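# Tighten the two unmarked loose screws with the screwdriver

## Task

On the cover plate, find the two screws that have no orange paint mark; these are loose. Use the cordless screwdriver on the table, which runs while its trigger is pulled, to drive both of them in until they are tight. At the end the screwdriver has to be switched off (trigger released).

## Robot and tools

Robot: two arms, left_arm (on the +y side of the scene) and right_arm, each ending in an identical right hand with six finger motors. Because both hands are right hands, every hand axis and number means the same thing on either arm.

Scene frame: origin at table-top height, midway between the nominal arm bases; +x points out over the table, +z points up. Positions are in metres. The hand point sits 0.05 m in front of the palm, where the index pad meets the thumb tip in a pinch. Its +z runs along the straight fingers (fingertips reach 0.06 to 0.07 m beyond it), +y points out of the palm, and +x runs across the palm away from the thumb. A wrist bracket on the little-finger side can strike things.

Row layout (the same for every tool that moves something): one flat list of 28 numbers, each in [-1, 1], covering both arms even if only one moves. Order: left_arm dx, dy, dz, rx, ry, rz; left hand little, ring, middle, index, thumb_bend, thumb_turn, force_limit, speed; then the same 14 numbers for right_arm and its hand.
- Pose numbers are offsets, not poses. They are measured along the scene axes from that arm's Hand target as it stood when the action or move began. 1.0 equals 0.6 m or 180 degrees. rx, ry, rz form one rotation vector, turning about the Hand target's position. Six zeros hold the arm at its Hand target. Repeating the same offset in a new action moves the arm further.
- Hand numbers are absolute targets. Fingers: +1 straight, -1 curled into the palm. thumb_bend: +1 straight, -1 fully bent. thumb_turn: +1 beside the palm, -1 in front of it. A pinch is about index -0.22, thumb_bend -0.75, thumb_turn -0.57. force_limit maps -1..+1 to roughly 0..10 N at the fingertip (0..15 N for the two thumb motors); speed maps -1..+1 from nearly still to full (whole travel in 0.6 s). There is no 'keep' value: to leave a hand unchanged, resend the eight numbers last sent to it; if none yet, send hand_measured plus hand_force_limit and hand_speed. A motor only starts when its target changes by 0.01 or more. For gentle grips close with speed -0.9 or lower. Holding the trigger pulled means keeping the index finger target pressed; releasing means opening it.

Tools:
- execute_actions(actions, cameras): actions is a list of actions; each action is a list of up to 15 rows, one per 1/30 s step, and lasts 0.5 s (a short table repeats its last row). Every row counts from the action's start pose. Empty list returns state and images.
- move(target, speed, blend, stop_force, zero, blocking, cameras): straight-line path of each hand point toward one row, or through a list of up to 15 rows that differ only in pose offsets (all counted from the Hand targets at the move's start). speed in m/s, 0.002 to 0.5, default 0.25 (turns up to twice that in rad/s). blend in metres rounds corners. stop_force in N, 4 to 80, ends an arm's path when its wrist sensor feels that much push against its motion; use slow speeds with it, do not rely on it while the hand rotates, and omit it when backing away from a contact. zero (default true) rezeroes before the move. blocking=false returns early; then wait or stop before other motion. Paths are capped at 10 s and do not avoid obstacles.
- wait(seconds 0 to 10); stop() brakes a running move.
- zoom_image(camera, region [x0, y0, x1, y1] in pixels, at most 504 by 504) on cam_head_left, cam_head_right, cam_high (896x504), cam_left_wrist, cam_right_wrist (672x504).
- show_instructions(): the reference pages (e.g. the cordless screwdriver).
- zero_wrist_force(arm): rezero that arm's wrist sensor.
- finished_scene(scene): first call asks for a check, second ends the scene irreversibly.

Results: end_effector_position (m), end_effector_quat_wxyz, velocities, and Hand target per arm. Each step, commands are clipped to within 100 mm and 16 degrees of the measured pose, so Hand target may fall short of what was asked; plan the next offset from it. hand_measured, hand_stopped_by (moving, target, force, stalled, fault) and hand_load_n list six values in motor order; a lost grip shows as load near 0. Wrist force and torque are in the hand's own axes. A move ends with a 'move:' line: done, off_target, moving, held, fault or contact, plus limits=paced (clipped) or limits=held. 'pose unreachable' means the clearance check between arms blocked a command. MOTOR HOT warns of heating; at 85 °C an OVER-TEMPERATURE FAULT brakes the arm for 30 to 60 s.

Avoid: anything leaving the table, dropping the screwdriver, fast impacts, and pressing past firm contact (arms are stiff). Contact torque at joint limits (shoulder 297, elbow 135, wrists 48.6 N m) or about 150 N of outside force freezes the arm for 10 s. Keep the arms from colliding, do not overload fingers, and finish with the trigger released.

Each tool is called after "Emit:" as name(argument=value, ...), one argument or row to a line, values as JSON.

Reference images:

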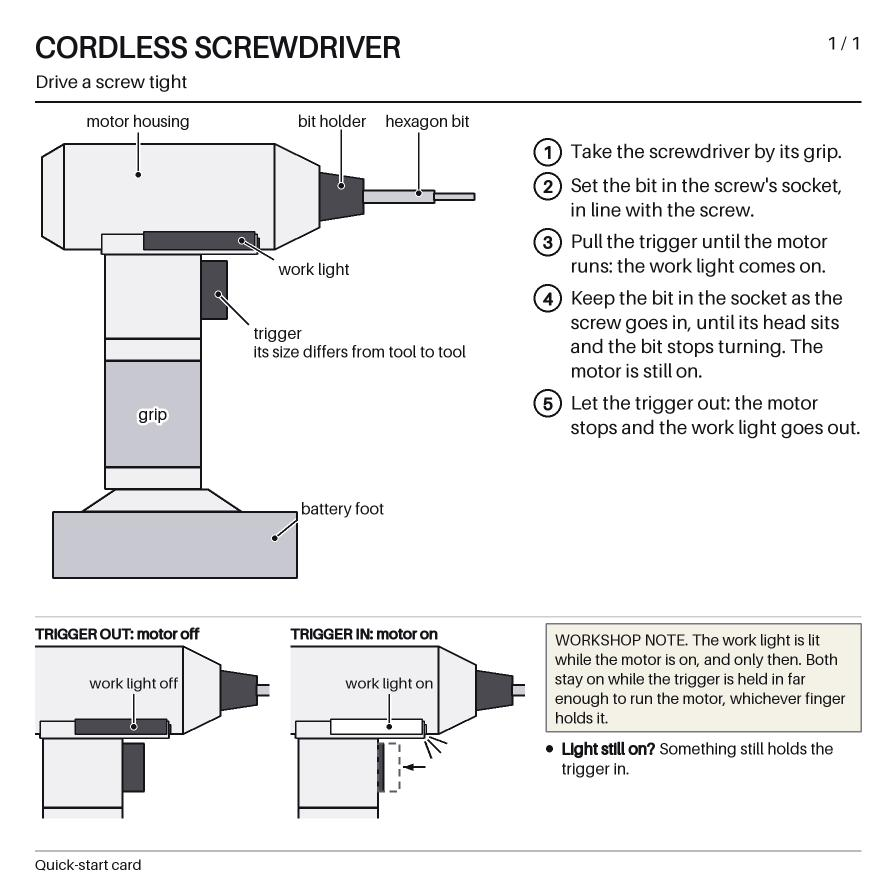

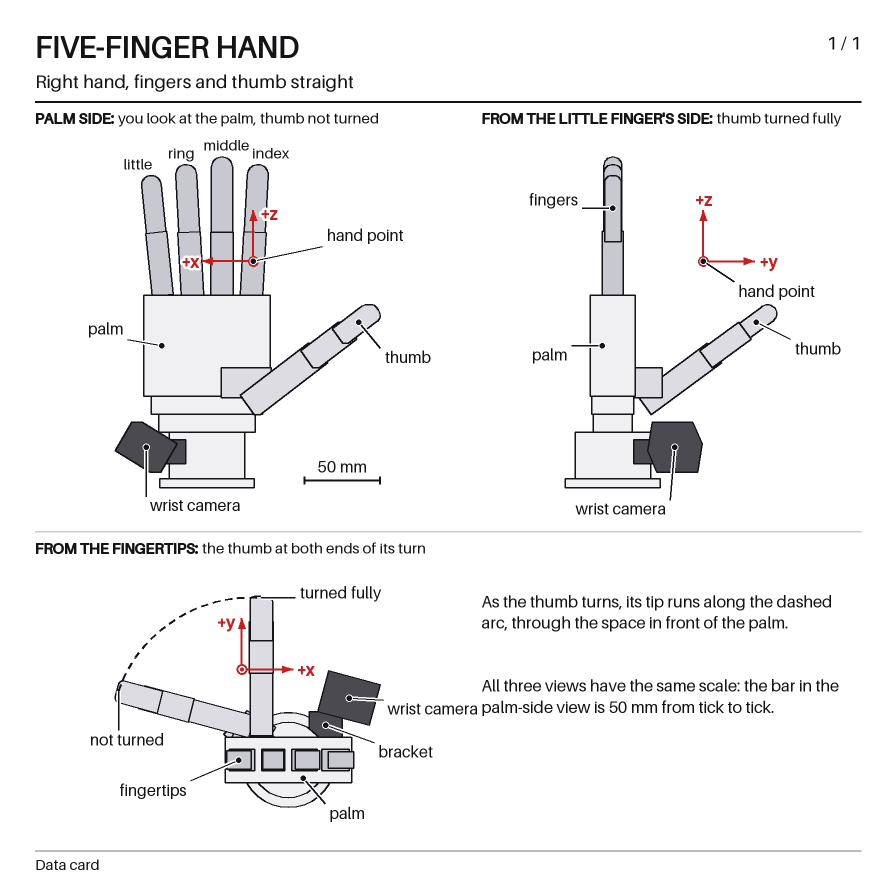

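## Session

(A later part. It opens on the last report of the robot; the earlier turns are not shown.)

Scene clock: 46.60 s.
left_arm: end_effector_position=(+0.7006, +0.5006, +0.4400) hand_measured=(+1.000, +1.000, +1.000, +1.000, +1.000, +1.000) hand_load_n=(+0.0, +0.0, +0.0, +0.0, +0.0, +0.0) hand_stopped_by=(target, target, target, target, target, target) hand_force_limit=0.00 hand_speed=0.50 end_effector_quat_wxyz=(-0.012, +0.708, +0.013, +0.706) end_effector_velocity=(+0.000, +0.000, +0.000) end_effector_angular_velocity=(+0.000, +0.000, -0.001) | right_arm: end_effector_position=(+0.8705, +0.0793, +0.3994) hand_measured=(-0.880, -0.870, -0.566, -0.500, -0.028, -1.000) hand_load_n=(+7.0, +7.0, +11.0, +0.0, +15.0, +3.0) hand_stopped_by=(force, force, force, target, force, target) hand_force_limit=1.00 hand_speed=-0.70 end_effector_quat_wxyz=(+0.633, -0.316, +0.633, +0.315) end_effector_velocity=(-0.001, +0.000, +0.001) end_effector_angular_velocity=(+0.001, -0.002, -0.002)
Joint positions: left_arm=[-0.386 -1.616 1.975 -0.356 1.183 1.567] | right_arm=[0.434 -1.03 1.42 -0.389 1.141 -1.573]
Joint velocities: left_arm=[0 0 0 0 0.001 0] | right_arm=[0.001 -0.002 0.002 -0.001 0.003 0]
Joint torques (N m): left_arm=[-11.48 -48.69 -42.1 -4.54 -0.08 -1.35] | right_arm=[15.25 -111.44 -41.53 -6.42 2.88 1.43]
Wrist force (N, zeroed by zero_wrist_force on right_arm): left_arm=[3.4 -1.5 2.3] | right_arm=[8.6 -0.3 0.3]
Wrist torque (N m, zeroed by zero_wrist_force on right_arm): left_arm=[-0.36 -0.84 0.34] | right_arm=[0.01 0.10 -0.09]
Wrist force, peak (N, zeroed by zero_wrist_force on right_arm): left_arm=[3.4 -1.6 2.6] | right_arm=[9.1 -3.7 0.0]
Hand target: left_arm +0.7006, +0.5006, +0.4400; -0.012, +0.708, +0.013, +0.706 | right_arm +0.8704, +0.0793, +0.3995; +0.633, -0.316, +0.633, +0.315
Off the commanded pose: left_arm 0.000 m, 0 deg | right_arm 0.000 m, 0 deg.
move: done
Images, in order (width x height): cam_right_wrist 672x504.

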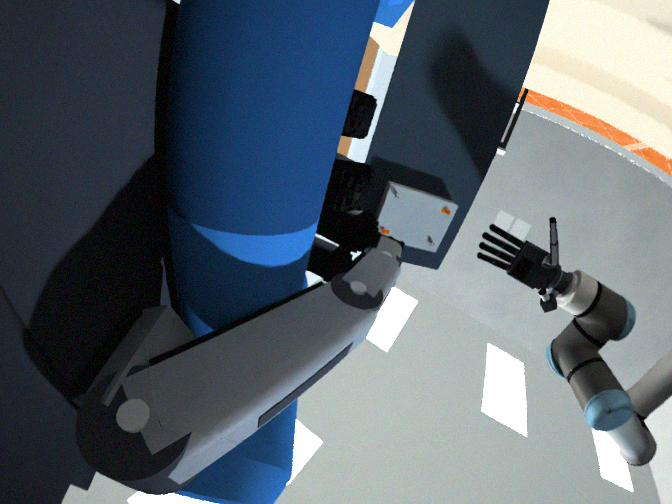

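Emit:
move(
  target=[0,0,0,0,0,0,1,1,1,1,1,1,0,0.5,-0.024,0.215,-0.2,0,0,0,-1,-1,-1,-0.5,-0.98,-1,1,-0.7],
  speed=0.12,
  cameras=["cam_head_left","cam_left_wrist","cam_high"],
)

Scene clock: 48.80 s.
left_arm: end_effector_position=(+0.7006, +0.5006, +0.4400) hand_measured=(+1.000, +1.000, +1.000, +1.000, +1.000, +1.000) hand_load_n=(+0.0, +0.0, +0.0, +0.0, +0.0, +0.0) hand_stopped_by=(target, target, target, target, target, target) hand_force_limit=0.00 hand_speed=0.50 end_effector_quat_wxyz=(-0.012, +0.708, +0.013, +0.706) end_effector_velocity=(+0.000, +0.001, +0.000) end_effector_angular_velocity=(-0.001, +0.000, +0.001) | right_arm: end_effector_position=(+0.8560, +0.2085, +0.2797) hand_measured=(-0.880, -0.870, -0.566, -0.500, -0.028, -1.000) hand_load_n=(+7.5, +6.5, +11.0, +0.0, +15.0, +3.0) hand_stopped_by=(force, force, force, target, force, target) hand_force_limit=1.00 hand_speed=-0.70 end_effector_quat_wxyz=(+0.633, -0.316, +0.633, +0.315) end_effector_velocity=(-0.001, -0.002, +0.002) end_effector_angular_velocity=(-0.001, +0.001, +0.001)
Joint positions: left_arm=[-0.386 -1.616 1.975 -0.356 1.183 1.567] | right_arm=[0.567 -0.825 1.301 -0.475 1.273 -1.573]
Joint velocities: left_arm=[0.001 0.001 0 -0.001 0 -0.001] | right_arm=[-0.001 -0.004 0.003 0.003 -0.002 0]
Joint torques (N m): left_arm=[-13.8 -47.37 -40.19 -3.99 -0.11 -2.05] | right_arm=[-13.9 -122.35 -37.17 -1.93 -1.8 -1.61]
Wrist force (N, zeroed by zero_wrist_force on right_arm): left_arm=[3.2 -1.3 2.2] | right_arm=[8.5 -0.9 -0.3]
Wrist torque (N m, zeroed by zero_wrist_force on right_arm): left_arm=[-0.34 -0.80 0.33] | right_arm=[0.01 0.10 -0.12]
Wrist force, peak (N, zeroed by zero_wrist_force on right_arm): left_arm=[3.6 -1.4 2.3] | right_arm=[11.5 0.9 1.1]
Hand target: left_arm +0.7006, +0.5006, +0.4400; -0.012, +0.708, +0.013, +0.706 | right_arm +0.8560, +0.2084, +0.2796; +0.633, -0.316, +0.633, +0.315
Off the commanded pose: left_arm 0.000 m, 0 deg | right_arm 0.000 m, 0 deg.
move: done
Images, in order (width x height): cam_head_left 896x504, cam_high 896x504, cam_left_wrist 672x504.

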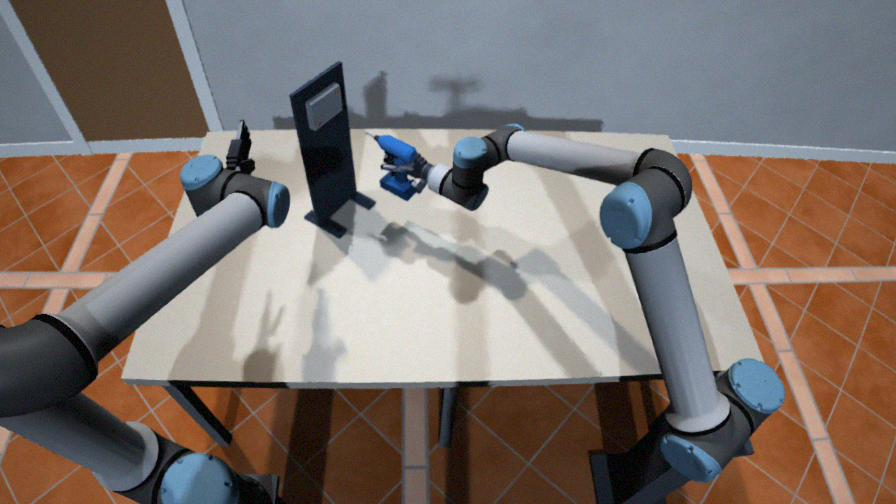

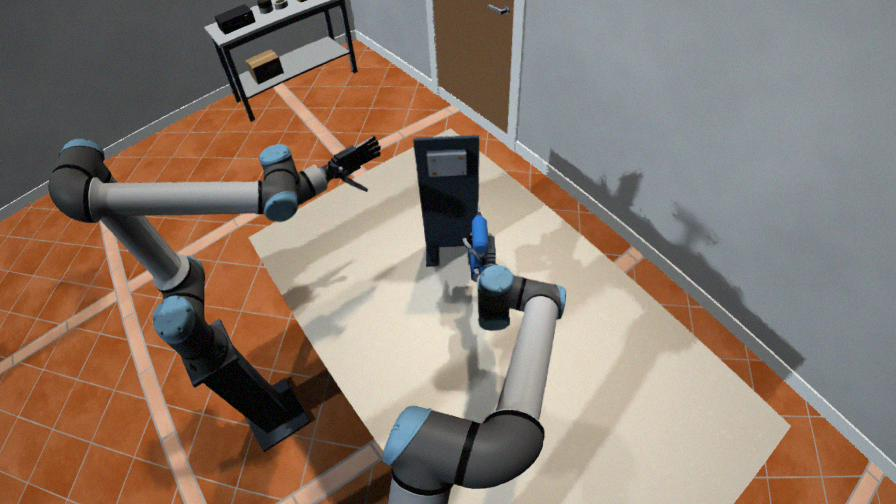

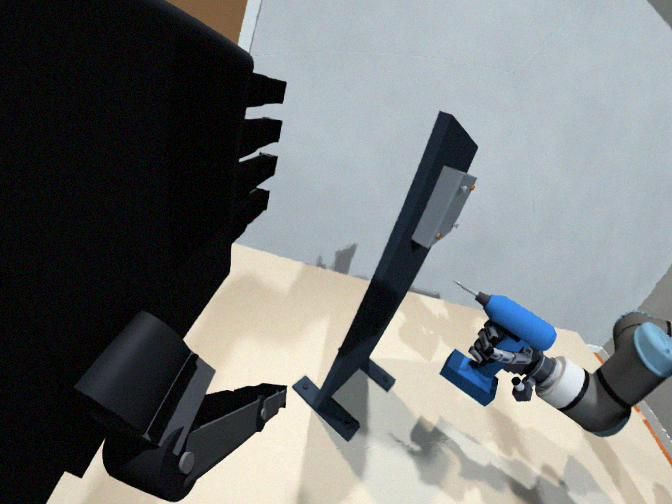

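Emit:
move(
  target=[0,0,0,0,0,0,1,1,1,1,1,1,0,0.5,0.1206,0.1596,0,0,0,0,-1,-1,-1,-0.5,-0.98,-1,1,-0.7],
  speed=0.02,
  stop_force=5,
  cameras=["cam_head_left","cam_left_wrist","cam_high"],
)

Scene clock: 53.37 s.
left_arm: end_effector_position=(+0.7006, +0.5006, +0.4400) hand_measured=(+1.000, +1.000, +1.000, +1.000, +1.000, +1.000) hand_load_n=(+0.0, +0.0, +0.0, +0.0, +0.0, +0.0) hand_stopped_by=(target, target, target, target, target, target) hand_force_limit=0.00 hand_speed=0.50 end_effector_quat_wxyz=(-0.012, +0.708, +0.013, +0.706) end_effector_velocity=(+0.000, -0.001, +0.000) end_effector_angular_velocity=(+0.002, +0.001, -0.001) | right_arm: end_effector_position=(+0.8946, +0.2595, +0.2797) hand_measured=(-0.880, -0.870, -0.566, -0.500, -0.028, -1.000) hand_load_n=(+7.0, +6.5, +10.5, +0.0, +15.0, +2.5) hand_stopped_by=(force, force, force, target, force, target) hand_force_limit=1.00 hand_speed=-0.70 end_effector_quat_wxyz=(+0.633, -0.316, +0.633, +0.315) end_effector_velocity=(+0.000, +0.000, +0.000) end_effector_angular_velocity=(+0.001, +0.000, +0.000)
Joint positions: left_arm=[-0.386 -1.616 1.975 -0.356 1.183 1.567] | right_arm=[0.586 -0.722 1.111 -0.388 1.292 -1.573]
Joint velocities: left_arm=[-0.001 0 0 0 0 0.002] | right_arm=[0 0 0 -0.001 0 0]
Joint torques (N m): left_arm=[-11.92 -47.45 -39.68 -3.73 -0.31 -2.45] | right_arm=[-14.43 -120.7 -52.81 -2.48 -0.86 0.34]
Wrist force (N, zeroed by zero_wrist_force on right_arm): left_arm=[3.1 -1.4 2.1] | right_arm=[9.1 -0.9 -0.2]
Wrist torque (N m, zeroed by zero_wrist_force on right_arm): left_arm=[-0.35 -0.79 0.32] | right_arm=[-0.01 0.06 -0.08]
Wrist force, peak (N, zeroed by zero_wrist_force on right_arm): left_arm=[3.6 -1.6 2.4] | right_arm=[15.0 -0.2 -23.5]
Hand target: left_arm +0.7006, +0.5006, +0.4400; -0.012, +0.708, +0.013, +0.706 | right_arm +0.8946, +0.2595, +0.2797; +0.633, -0.316, +0.633, +0.315
Off the commanded pose: left_arm 0.000 m, 0 deg | right_arm 0.056 m, 0 deg.
move: contact (right_arm)
Images, in order (width x height): cam_head_left 896x504, cam_high 896x504, cam_left_wrist 672x504.

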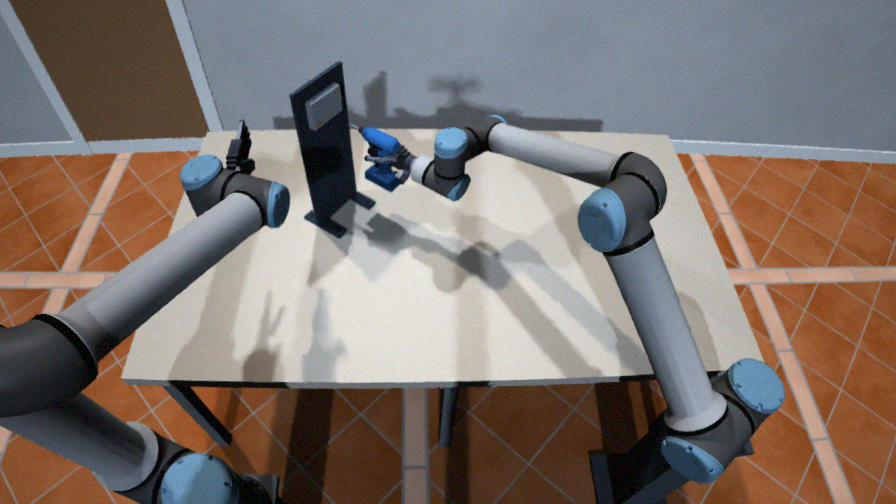

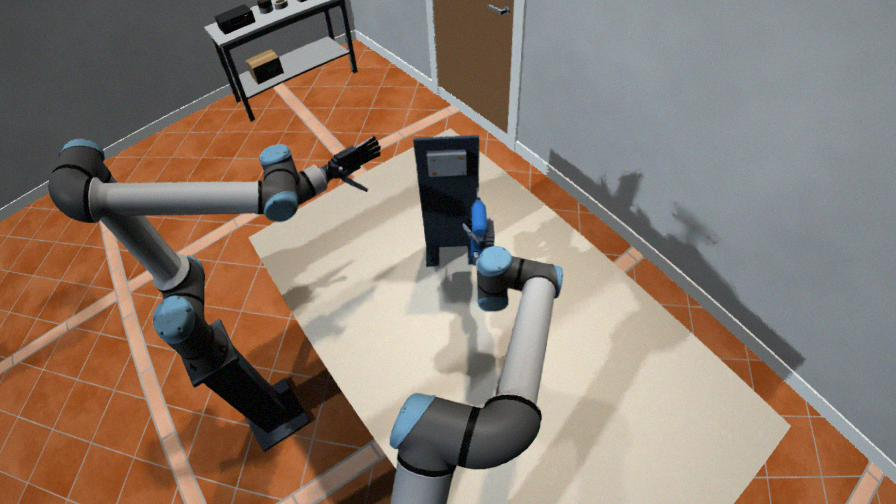

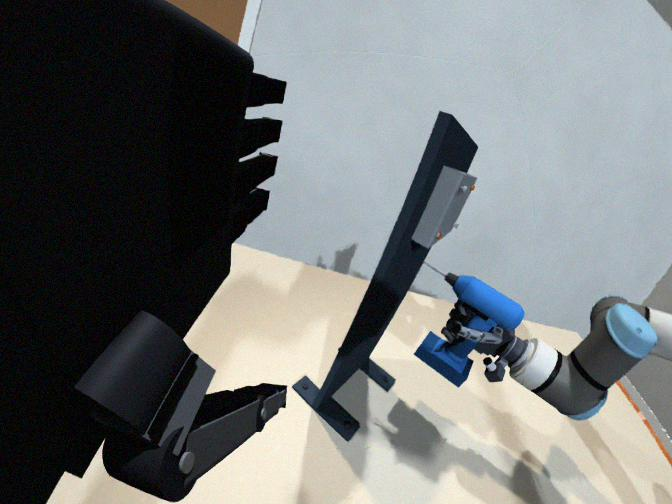

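Emit:
move(
  target=[0,0,0,0,0,0,1,1,1,1,1,1,0,0.5,-0.008,-0.0106,0,0,0,0,-1,-1,-1,-0.5,-0.98,-1,1,-0.7],
  speed=0.03,
  cameras=[],
)

Emit:
move(
  target=[0,0,0,0,0,0,1,1,1,1,1,1,0,0.5,0.0151,0.02,0,0,0,0,-1,-1,-1,-0.5,-0.98,-1,1,-0.7],
  speed=0.008,
  stop_force=4,
  cameras=["cam_right_wrist"],
)

Scene clock: 54.30 s.
left_arm: end_effector_position=(+0.7006, +0.5006, +0.4400) hand_measured=(+1.000, +1.000, +1.000, +1.000, +1.000, +1.000) hand_load_n=(+0.0, +0.0, +0.0, +0.0, +0.0, +0.0) hand_stopped_by=(target, target, target, target, target, target) hand_force_limit=0.00 hand_speed=0.50 end_effector_quat_wxyz=(-0.012, +0.708, +0.013, +0.706) end_effector_velocity=(+0.000, +0.000, +0.000) end_effector_angular_velocity=(+0.001, +0.000, +0.000) | right_arm: end_effector_position=(+0.8898, +0.2531, +0.2797) hand_measured=(-0.880, -0.870, -0.566, -0.500, -0.028, -1.000) hand_load_n=(+7.0, +6.5, +11.0, -0.5, +14.5, +2.5) hand_stopped_by=(force, force, force, target, force, target) hand_force_limit=1.00 hand_speed=-0.70 end_effector_quat_wxyz=(+0.633, -0.316, +0.633, +0.315) end_effector_velocity=(+0.001, +0.001, +0.001) end_effector_angular_velocity=(+0.002, -0.002, +0.000)
Joint positions: left_arm=[-0.386 -1.616 1.975 -0.356 1.183 1.567] | right_arm=[0.583 -0.736 1.137 -0.4 1.29 -1.573]
Joint velocities: left_arm=[0 0 0 0 0 0.001] | right_arm=[0 0.002 -0.004 0 0 0]
Joint torques (N m): left_arm=[-10.18 -47.26 -37.72 -3.76 -0.15 -1.48] | right_arm=[-7.3 -112.62 -54.16 -2.75 -0.44 0.65]
Wrist force (N, zeroed by zero_wrist_force on right_arm): left_arm=[3.1 -1.0 2.0] | right_arm=[8.9 -0.9 -0.3]
Wrist torque (N m, zeroed by zero_wrist_force on right_arm): left_arm=[-0.28 -0.78 0.34] | right_arm=[0.00 0.08 -0.08]
Wrist force, peak (N, zeroed by zero_wrist_force on right_arm): left_arm=[3.2 -1.3 2.8] | right_arm=[9.5 -0.7 -0.1]
Hand target: left_arm +0.7006, +0.5006, +0.4400; -0.012, +0.708, +0.013, +0.706 | right_arm +0.8898, +0.2531, +0.2796; +0.633, -0.316, +0.633, +0.315
Off the commanded pose: left_arm 0.000 m, 0 deg | right_arm 0.000 m, 0 deg.
move: done
No camera images: "cameras" was empty.

Scene clock: 56.30 s.
left_arm: end_effector_position=(+0.7006, +0.5006, +0.4400) hand_measured=(+1.000, +1.000, +1.000, +1.000, +1.000, +1.000) hand_load_n=(+0.0, +0.0, +0.0, +0.0, +0.0, +0.0) hand_stopped_by=(target, target, target, target, target, target) hand_force_limit=0.00 hand_speed=0.50 end_effector_quat_wxyz=(-0.012, +0.708, +0.013, +0.706) end_effector_velocity=(+0.000, +0.001, +0.000) end_effector_angular_velocity=(-0.001, +0.000, +0.001) | right_arm: end_effector_position=(+0.8947, +0.2596, +0.2796) hand_measured=(-0.880, -0.870, -0.566, -0.500, -0.028, -1.000) hand_load_n=(+7.5, +6.0, +10.5, +0.0, +15.0, +2.5) hand_stopped_by=(force, force, force, target, force, target) hand_force_limit=1.00 hand_speed=-0.70 end_effector_quat_wxyz=(+0.633, -0.316, +0.633, +0.315) end_effector_velocity=(+0.000, +0.000, -0.001) end_effector_angular_velocity=(+0.000, +0.001, +0.001)
Joint positions: left_arm=[-0.386 -1.616 1.975 -0.356 1.183 1.567] | right_arm=[0.586 -0.722 1.111 -0.388 1.292 -1.573]
Joint velocities: left_arm=[0.001 0 0 0 0 -0.001] | right_arm=[0 0 0 0 -0.001 0]
Joint torques (N m): left_arm=[-11.49 -45.36 -38.65 -3.87 -0.23 -1.9] | right_arm=[-12.99 -136.69 -42.14 -6.2 -0.56 0.76]
Wrist force (N, zeroed by zero_wrist_force on right_arm): left_arm=[3.2 -1.3 2.3] | right_arm=[9.3 -0.8 -0.2]
Wrist torque (N m, zeroed by zero_wrist_force on right_arm): left_arm=[-0.35 -0.80 0.33] | right_arm=[0.01 0.03 -0.06]
Wrist force, peak (N, zeroed by zero_wrist_force on right_arm): left_arm=[3.2 -1.7 2.8] | right_arm=[11.0 -1.6 -14.1]
Hand target: left_arm +0.7006, +0.5006, +0.4400; -0.012, +0.708, +0.013, +0.706 | right_arm +0.8947, +0.2596, +0.2796; +0.633, -0.316, +0.633, +0.315
Off the commanded pose: left_arm 0.000 m, 0 deg | right_arm 0.007 m, 0 deg.
move: contact (right_arm)
Images, in order (width x height): cam_right_wrist 672x504.

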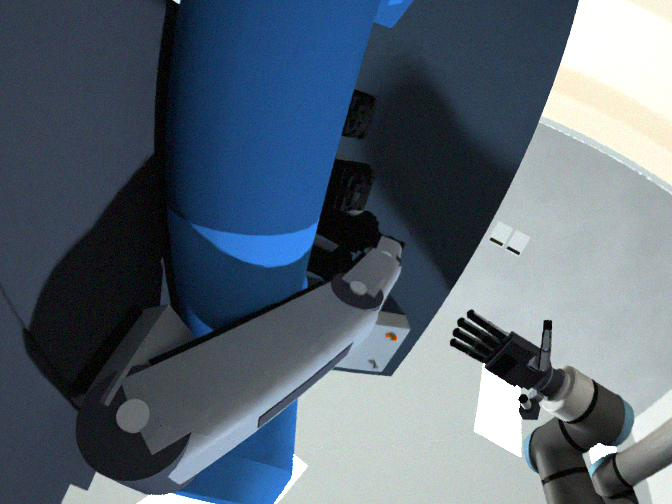

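Emit:
move(
  target=[
    [0,0,0,0,0,0,1,1,1,1,1,1,0,0.5,-0.02,-0.0266,0,0,0,0,-1,-1,-1,-0.5,-0.98,-1,1,-0.7],
    [0,0,0,0,0,0,1,1,1,1,1,1,0,0.5,-0.140,0.064,0,0,0,0,-1,-1,-1,-0.5,-0.98,-1,1,-0.7],
  ],
  speed=0.06,
  cameras=[],
)

Emit:
move(
  target=[0,0,0,0,0,0,1,1,1,1,1,1,0,0.5,0.0402,0.0532,0,0,0,0,-1,-1,-1,-0.5,-0.98,-1,1,-0.7],
  speed=0.008,
  stop_force=4,
  cameras=["cam_left_wrist"],
)

Scene clock: 58.67 s.
left_arm: end_effector_position=(+0.7006, +0.5006, +0.4400) hand_measured=(+1.000, +1.000, +1.000, +1.000, +1.000, +1.000) hand_load_n=(+0.0, +0.0, +0.0, +0.0, +0.0, +0.5) hand_stopped_by=(target, target, target, target, target, target) hand_force_limit=0.00 hand_speed=0.50 end_effector_quat_wxyz=(-0.012, +0.708, +0.013, +0.706) end_effector_velocity=(+0.000, +0.000, +0.000) end_effector_angular_velocity=(-0.001, -0.001, +0.000) | right_arm: end_effector_position=(+0.8105, +0.2980, +0.2796) hand_measured=(-0.880, -0.870, -0.566, -0.500, -0.028, -1.000) hand_load_n=(+7.0, +6.0, +10.5, +0.0, +15.0, +2.5) hand_stopped_by=(force, force, force, target, force, target) hand_force_limit=1.00 hand_speed=-0.70 end_effector_quat_wxyz=(+0.633, -0.316, +0.633, +0.315) end_effector_velocity=(+0.003, -0.002, +0.000) end_effector_angular_velocity=(+0.000, +0.000, +0.001)
Joint positions: left_arm=[-0.386 -1.616 1.975 -0.356 1.183 1.567] | right_arm=[0.671 -0.764 1.19 -0.424 1.377 -1.573]
Joint velocities: left_arm=[-0.001 0 0 -0.001 -0.001 -0.001] | right_arm=[-0.004 0 0 -0.001 -0.005 0]
Joint torques (N m): left_arm=[-12.4 -48.87 -37.99 -3.74 -0.57 -1.84] | right_arm=[-10 -127.76 -45.78 -6.22 -1.51 -1.87]
Wrist force (N, zeroed by zero_wrist_force on right_arm): left_arm=[3.5 -1.2 2.4] | right_arm=[9.0 -0.9 0.1]
Wrist torque (N m, zeroed by zero_wrist_force on right_arm): left_arm=[-0.34 -0.85 0.35] | right_arm=[-0.01 0.06 -0.08]
Wrist force, peak (N, zeroed by zero_wrist_force on right_arm): left_arm=[3.7 -1.3 2.3] | right_arm=[9.2 -2.8 -1.3]
Hand target: left_arm +0.7006, +0.5006, +0.4400; -0.012, +0.708, +0.013, +0.706 | right_arm +0.8107, +0.2979, +0.2796; +0.633, -0.316, +0.633, +0.315
Off the commanded pose: left_arm 0.000 m, 0 deg | right_arm 0.000 m, 0 deg.
move: done
No camera images: "cameras" was empty.

Scene clock: 61.87 s.
left_arm: end_effector_position=(+0.7006, +0.5006, +0.4400) hand_measured=(+1.000, +1.000, +1.000, +1.000, +1.000, +1.000) hand_load_n=(+0.0, +0.0, +0.0, +0.0, +0.0, +0.0) hand_stopped_by=(target, target, target, target, target, target) hand_force_limit=0.00 hand_speed=0.50 end_effector_quat_wxyz=(-0.012, +0.708, +0.013, +0.706) end_effector_velocity=(+0.000, -0.001, +0.001) end_effector_angular_velocity=(+0.000, -0.001, -0.001) | right_arm: end_effector_position=(+0.8213, +0.3121, +0.2796) hand_measured=(-0.880, -0.870, -0.566, -0.500, -0.028, -1.000) hand_load_n=(+7.0, +6.0, +10.5, +0.0, +15.0, +2.5) hand_stopped_by=(force, force, force, target, force, target) hand_force_limit=1.00 hand_speed=-0.70 end_effector_quat_wxyz=(+0.633, -0.316, +0.633, +0.315) end_effector_velocity=(+0.000, +0.000, -0.001) end_effector_angular_velocity=(-0.001, +0.001, +0.000)
Joint positions: left_arm=[-0.386 -1.616 1.975 -0.356 1.183 1.567] | right_arm=[0.674 -0.735 1.135 -0.399 1.381 -1.573]
Joint velocities: left_arm=[-0.001 -0.001 0 0 0 0] | right_arm=[0 0.001 0 0 0 0]
Joint torques (N m): left_arm=[-12.24 -45.02 -36.07 -3.86 -0.58 -1.58] | right_arm=[-6.63 -135.84 -42.44 -6.39 -0.36 -1.46]
Wrist force (N, zeroed by zero_wrist_force on right_arm): left_arm=[3.3 -1.3 2.1] | right_arm=[8.7 -0.4 -0.2]
Wrist torque (N m, zeroed by zero_wrist_force on right_arm): left_arm=[-0.34 -0.82 0.34] | right_arm=[0.07 0.12 -0.09]
Wrist force, peak (N, zeroed by zero_wrist_force on right_arm): left_arm=[3.6 -1.1 2.6] | right_arm=[11.0 -1.6 -14.8]
Hand target: left_arm +0.7006, +0.5006, +0.4400; -0.012, +0.708, +0.013, +0.706 | right_arm +0.8214, +0.3120, +0.2796; +0.633, -0.316, +0.633, +0.315
Off the commanded pose: left_arm 0.000 m, 0 deg | right_arm 0.022 m, 0 deg.
move: contact (right_arm)
Images, in order (width x height): cam_left_wrist 672x504.

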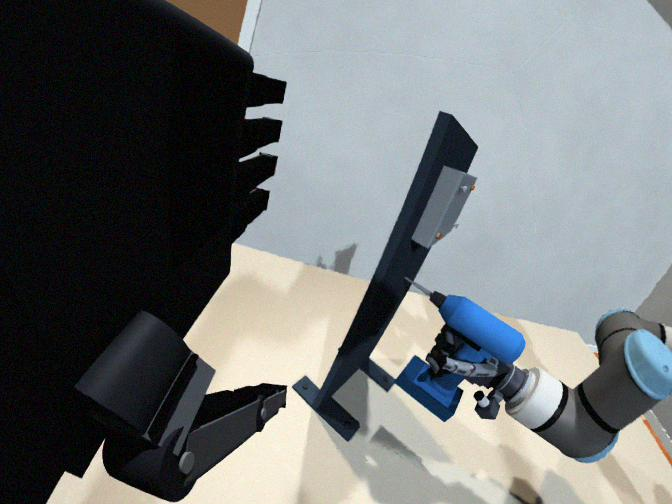

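Emit:
move(
  target=[
    [0,0,0,0,0,0,1,1,1,1,1,1,0,0.5,-0.07,-0.097,0,0,0,0.00833,-1,-1,-1,-0.5,-0.98,-1,1,-0.7],
    [0,0,0,0,0,0,1,1,1,1,1,1,0,0.5,-0.0107,-0.1398,0.1773,0,0,0.00833,-1,-1,-1,-0.5,-0.98,-1,1,-0.7],
  ],
  speed=0.08,
  blend=0.01,
  cameras=["cam_head_left","cam_high","cam_left_wrist","cam_right_wrist"],
)

Emit:
zoom_image(
  camera="cam_left_wrist",
  region=[380, 110, 580, 310],
)

Emit:
zoom_image(
  camera="cam_head_left",
  region=[280, 50, 420, 190],
)

Scene clock: 65.10 s.
left_arm: end_effector_position=(+0.7006, +0.5006, +0.4400) hand_measured=(+1.000, +1.000, +1.000, +1.000, +1.000, +1.000) hand_load_n=(+0.0, +0.0, +0.0, +0.0, +0.0, +0.0) hand_stopped_by=(target, target, target, target, target, target) hand_force_limit=0.00 hand_speed=0.50 end_effector_quat_wxyz=(-0.012, +0.708, +0.013, +0.706) end_effector_velocity=(+0.000, +0.000, +0.000) end_effector_angular_velocity=(+0.002, +0.001, +0.000) | right_arm: end_effector_position=(+0.8151, +0.2279, +0.3860) hand_measured=(-0.880, -0.870, -0.566, -0.500, -0.028, -1.000) hand_load_n=(+7.0, +6.0, +11.0, +0.0, +15.0, +2.5) hand_stopped_by=(force, force, force, target, force, target) hand_force_limit=1.00 hand_speed=-0.70 end_effector_quat_wxyz=(+0.629, -0.324, +0.629, +0.323) end_effector_velocity=(+0.000, +0.001, -0.002) end_effector_angular_velocity=(+0.001, -0.002, +0.000)
Joint positions: left_arm=[-0.386 -1.616 1.975 -0.356 1.183 1.567] | right_arm=[0.604 -0.914 1.254 -0.339 1.284 -1.573]
Joint velocities: left_arm=[0 0 0 0.001 0.001 0.001] | right_arm=[0.001 0.002 0.002 -0.006 0.001 0]
Joint torques (N m): left_arm=[-12.02 -47.53 -34.36 -3.92 -0.25 -1.96] | right_arm=[15.83 -101.85 -42.68 -6.52 2.41 1.21]
Wrist force (N, zeroed by zero_wrist_force on right_arm): left_arm=[3.0 -0.9 2.3] | right_arm=[8.8 -0.7 0.5]
Wrist torque (N m, zeroed by zero_wrist_force on right_arm): left_arm=[-0.28 -0.78 0.33] | right_arm=[-0.03 0.06 -0.10]
Wrist force, peak (N, zeroed by zero_wrist_force on right_arm): left_arm=[3.6 -1.4 2.6] | right_arm=[10.1 -0.4 -0.5]
Hand target: left_arm +0.7006, +0.5006, +0.4400; -0.012, +0.708, +0.013, +0.706 | right_arm +0.8150, +0.2280, +0.3859; +0.629, -0.324, +0.629, +0.323
Off the commanded pose: left_arm 0.000 m, 0 deg | right_arm 0.000 m, 0 deg.
move: done
Images, in order (width x height): cam_head_left 896x504, cam_high 896x504, cam_left_wrist 672x504, cam_right_wrist 672x504.

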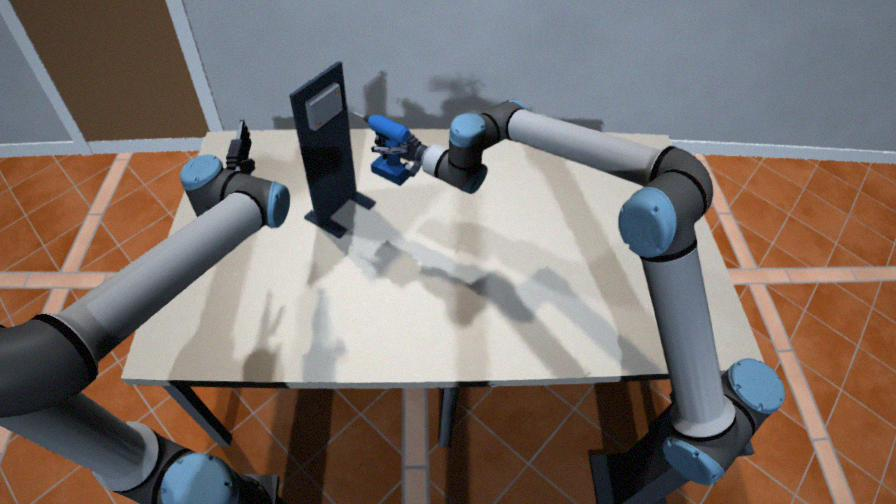

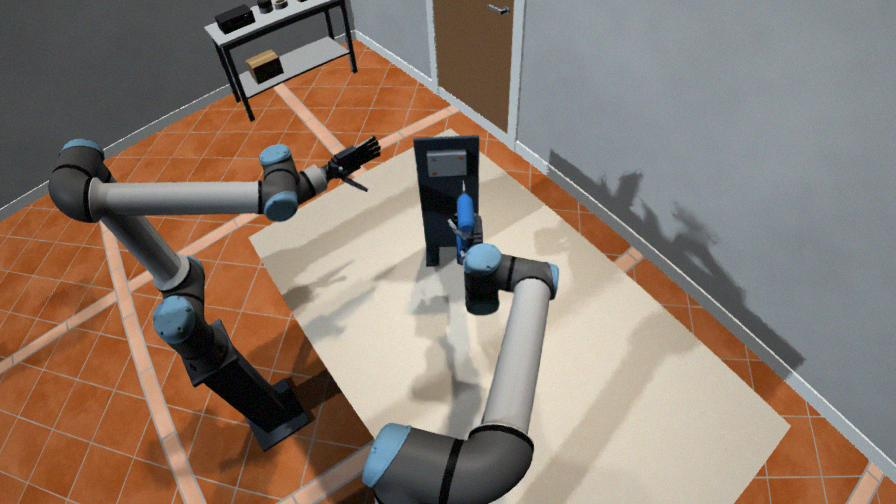

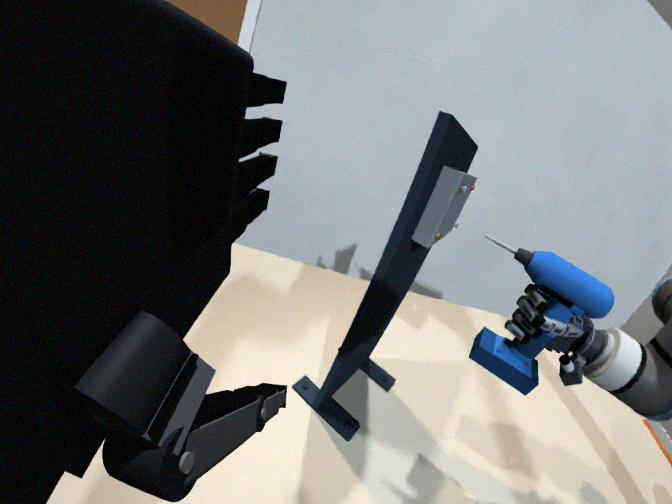

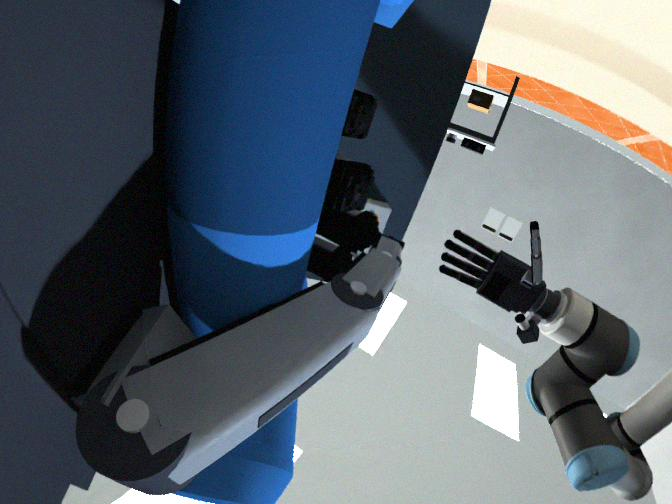

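Scaled by 2.520 from the camera's 672x504 image, which has a finer 960x720 frame.

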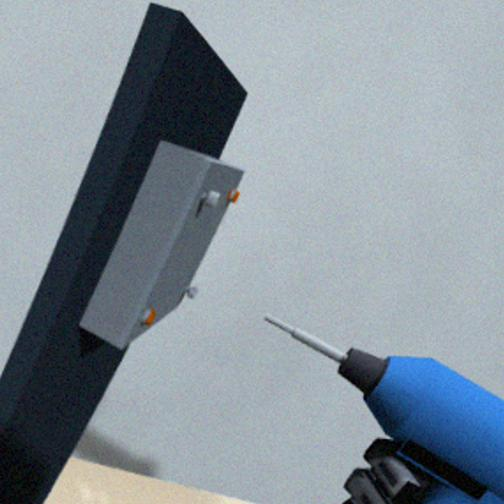

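Scaled by 3.600.

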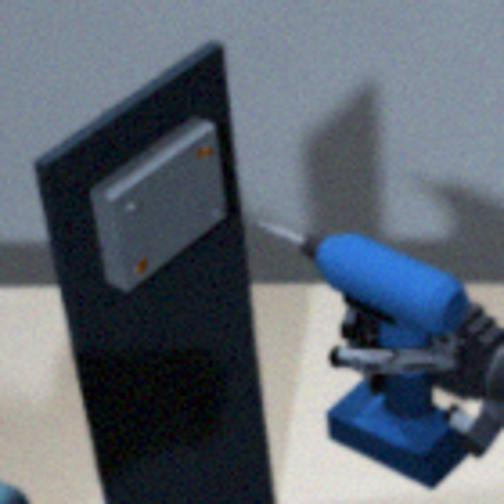

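Emit:
move(
  target=[0,0,0,0,0,0,1,1,1,1,1,1,0,0.5,0.0194,0.0271,0,0,0,0,-1,-1,-1,-0.5,-0.98,-1,1,-0.7],
  speed=0.02,
  stop_force=5,
  cameras=["cam_head_left","cam_head_right","cam_left_wrist"],
)

Emit:
zoom_image(
  camera="cam_left_wrist",
  region=[410, 150, 520, 260],
)

Emit:
zoom_image(
  camera="cam_head_left",
  region=[290, 60, 390, 160],
)

Emit:
zoom_image(
  camera="cam_head_right",
  region=[290, 60, 390, 160],
)

Scene clock: 67.33 s.
left_arm: end_effector_position=(+0.7006, +0.5006, +0.4400) hand_measured=(+1.000, +1.000, +1.000, +1.000, +1.000, +1.000) hand_load_n=(+0.0, +0.0, +0.0, +0.0, +0.0, +0.0) hand_stopped_by=(target, target, target, target, target, target) hand_force_limit=0.00 hand_speed=0.50 end_effector_quat_wxyz=(-0.012, +0.708, +0.013, +0.706) end_effector_velocity=(+0.000, +0.000, +0.000) end_effector_angular_velocity=(+0.000, +0.001, +0.000) | right_arm: end_effector_position=(+0.8266, +0.2444, +0.3859) hand_measured=(-0.880, -0.870, -0.566, -0.500, -0.028, -1.000) hand_load_n=(+7.5, +6.5, +10.5, +0.0, +15.5, +2.5) hand_stopped_by=(force, force, force, target, force, target) hand_force_limit=1.00 hand_speed=-0.70 end_effector_quat_wxyz=(+0.629, -0.324, +0.629, +0.323) end_effector_velocity=(+0.000, +0.000, +0.000) end_effector_angular_velocity=(-0.001, +0.001, +0.000)
Joint positions: left_arm=[-0.386 -1.616 1.975 -0.356 1.183 1.567] | right_arm=[0.61 -0.881 1.198 -0.316 1.29 -1.573]
Joint velocities: left_arm=[0 0 0 0 0 0] | right_arm=[0 0 0 0.001 0 0]
Joint torques (N m): left_arm=[-10.7 -46.3 -35.22 -3.64 -0.3 -1.96] | right_arm=[-12.34 -126.29 -44.34 -6.23 -0.51 -0.41]
Wrist force (N, zeroed by zero_wrist_force on right_arm): left_arm=[3.1 -1.0 2.0] | right_arm=[9.1 -0.6 0.0]
Wrist torque (N m, zeroed by zero_wrist_force on right_arm): left_arm=[-0.29 -0.78 0.33] | right_arm=[0.03 0.03 -0.07]
Wrist force, peak (N, zeroed by zero_wrist_force on right_arm): left_arm=[3.7 -1.6 2.2] | right_arm=[9.3 -0.8 0.2]
Hand target: left_arm +0.7006, +0.5006, +0.4400; -0.012, +0.708, +0.013, +0.706 | right_arm +0.8266, +0.2443, +0.3859; +0.629, -0.324, +0.629, +0.323
Off the commanded pose: left_arm 0.000 m, 0 deg | right_arm 0.000 m, 0 deg.
move: done
Images, in order (width x height): cam_head_left 896x504, cam_head_right 896x504, cam_left_wrist 672x504.

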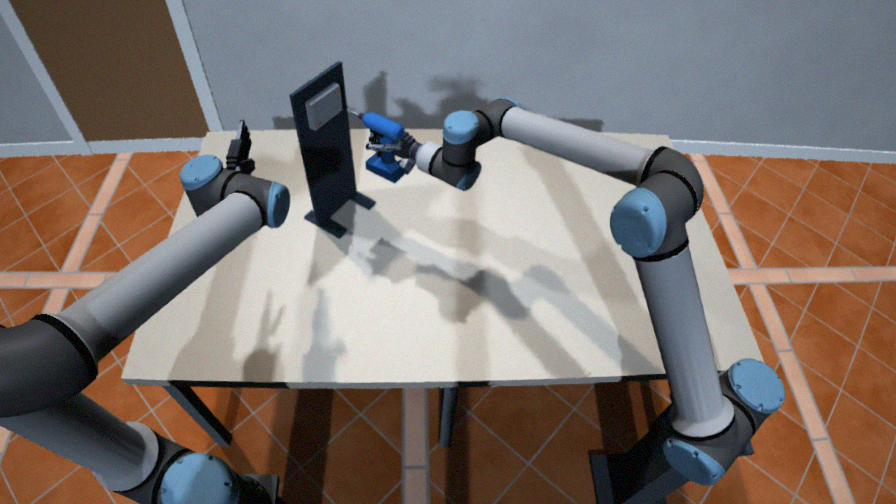

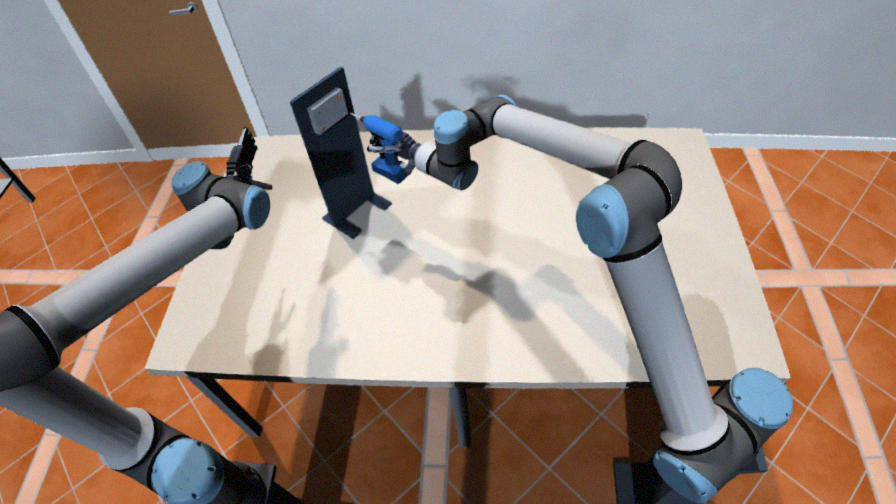

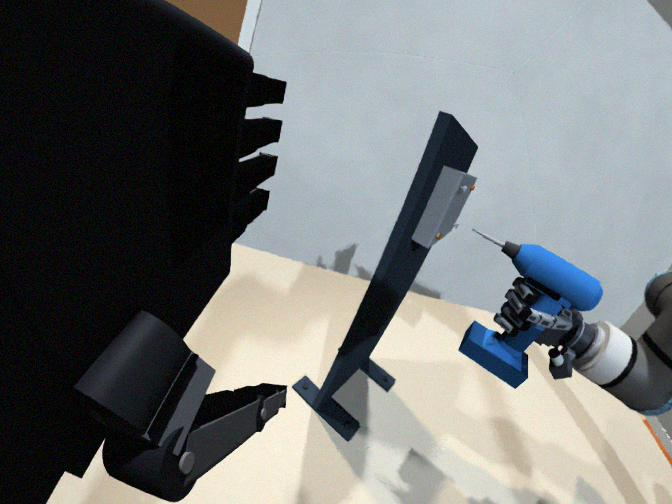

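Scaled by 4.582 from the camera's 672x504 image, which has a finer 960x720 frame.

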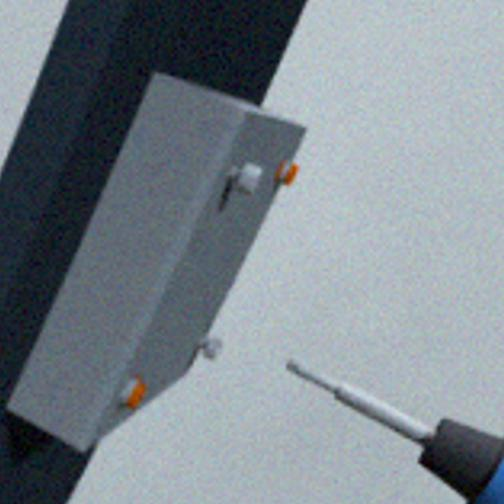

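Scaled by 5.040.

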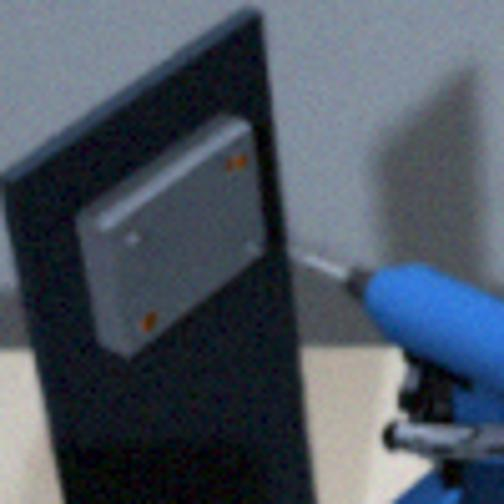

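Scaled by 5.040.

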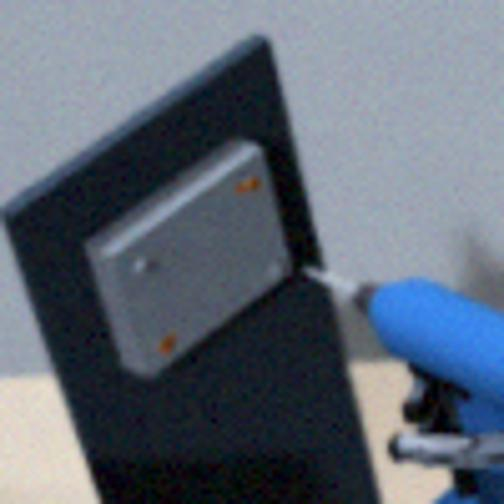

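Emit:
move(
  target=[0,0,0,0,0,0,1,1,1,1,1,1,0,0.5,-0.0582,-0.0813,0,0,0,0,-1,-1,-1,-0.5,-0.98,-1,1,-0.7],
  speed=0.08,
  cameras=["cam_head_left","cam_head_right","cam_left_wrist"],
)

Emit:
zoom_image(
  camera="cam_left_wrist",
  region=[470, 200, 580, 310],
)

Emit:
zoom_image(
  camera="cam_head_right",
  region=[320, 80, 420, 180],
)

Scene clock: 69.10 s.
left_arm: end_effector_position=(+0.7006, +0.5006, +0.4400) hand_measured=(+1.000, +1.000, +1.000, +1.000, +1.000, +1.000) hand_load_n=(+0.0, +0.0, +0.0, +0.0, +0.0, +0.0) hand_stopped_by=(target, target, target, target, target, target) hand_force_limit=0.00 hand_speed=0.50 end_effector_quat_wxyz=(-0.012, +0.708, +0.013, +0.706) end_effector_velocity=(+0.000, +0.000, +0.000) end_effector_angular_velocity=(+0.000, +0.000, +0.001) | right_arm: end_effector_position=(+0.7918, +0.1954, +0.3859) hand_measured=(-0.880, -0.870, -0.566, -0.500, -0.028, -1.000) hand_load_n=(+7.0, +6.0, +10.5, +0.0, +15.0, +2.5) hand_stopped_by=(force, force, force, target, force, target) hand_force_limit=1.00 hand_speed=-0.70 end_effector_quat_wxyz=(+0.629, -0.324, +0.629, +0.323) end_effector_velocity=(-0.001, +0.000, +0.000) end_effector_angular_velocity=(+0.000, +0.000, +0.000)
Joint positions: left_arm=[-0.386 -1.616 1.975 -0.356 1.183 1.567] | right_arm=[0.591 -0.978 1.362 -0.382 1.271 -1.573]
Joint velocities: left_arm=[0 0 0 0 -0.001 0] | right_arm=[0 -0.001 0 0 0 0]
Joint torques (N m): left_arm=[-11.55 -45.08 -33.59 -3.54 -0.35 -1.64] | right_arm=[14.38 -110.2 -44.76 -2.33 2.32 1.6]
Wrist force (N, zeroed by zero_wrist_force on right_arm): left_arm=[3.2 -1.4 2.1] | right_arm=[8.8 -0.7 0.0]
Wrist torque (N m, zeroed by zero_wrist_force on right_arm): left_arm=[-0.35 -0.81 0.34] | right_arm=[0.00 0.09 -0.10]
Wrist force, peak (N, zeroed by zero_wrist_force on right_arm): left_arm=[3.7 -1.4 2.6] | right_arm=[9.2 -0.8 -1.7]
Hand target: left_arm +0.7006, +0.5006, +0.4400; -0.012, +0.708, +0.013, +0.706 | right_arm +0.7917, +0.1955, +0.3858; +0.629, -0.324, +0.629, +0.323
Off the commanded pose: left_arm 0.000 m, 0 deg | right_arm 0.000 m, 0 deg.
move: done
Images, in order (width x height): cam_head_left 896x504, cam_head_right 896x504, cam_left_wrist 672x504.

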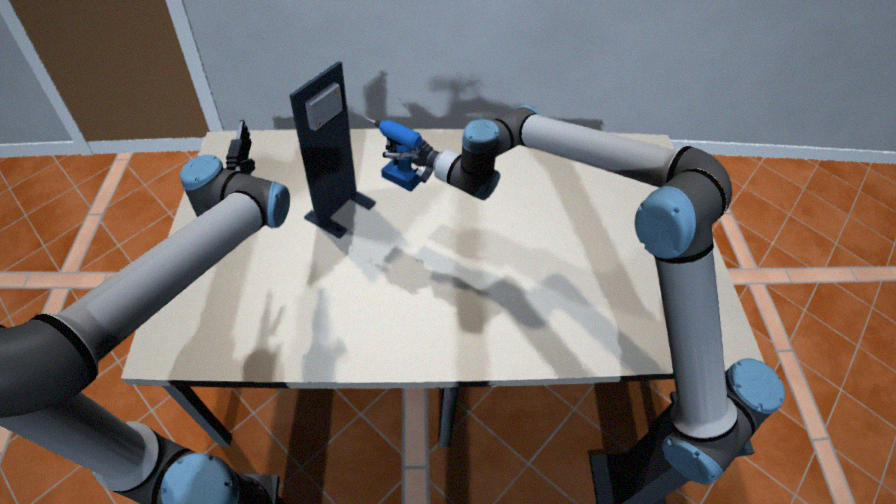

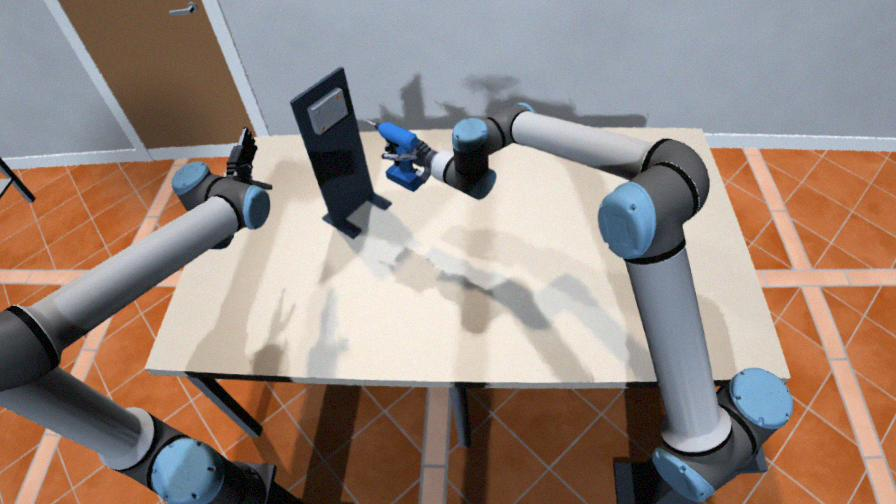

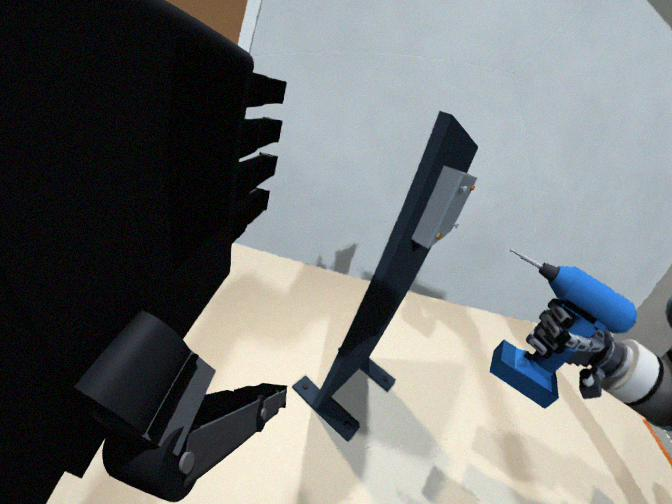

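Scaled by 4.582 from the camera's 672x504 image, which has a finer 960x720 frame.

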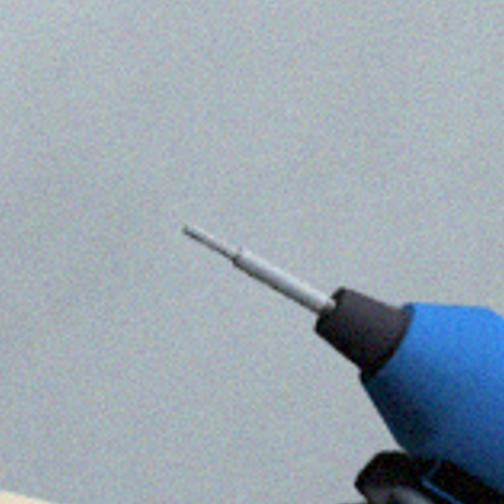

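Scaled by 5.040.

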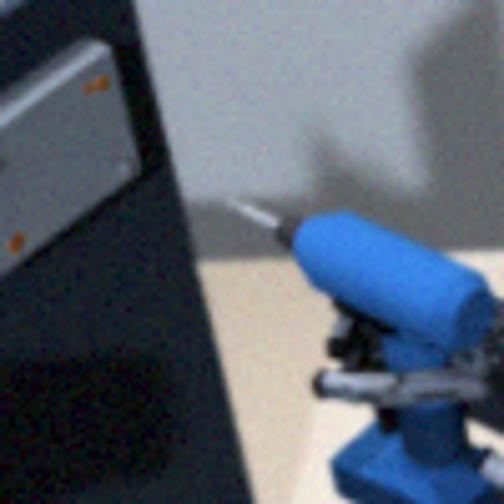

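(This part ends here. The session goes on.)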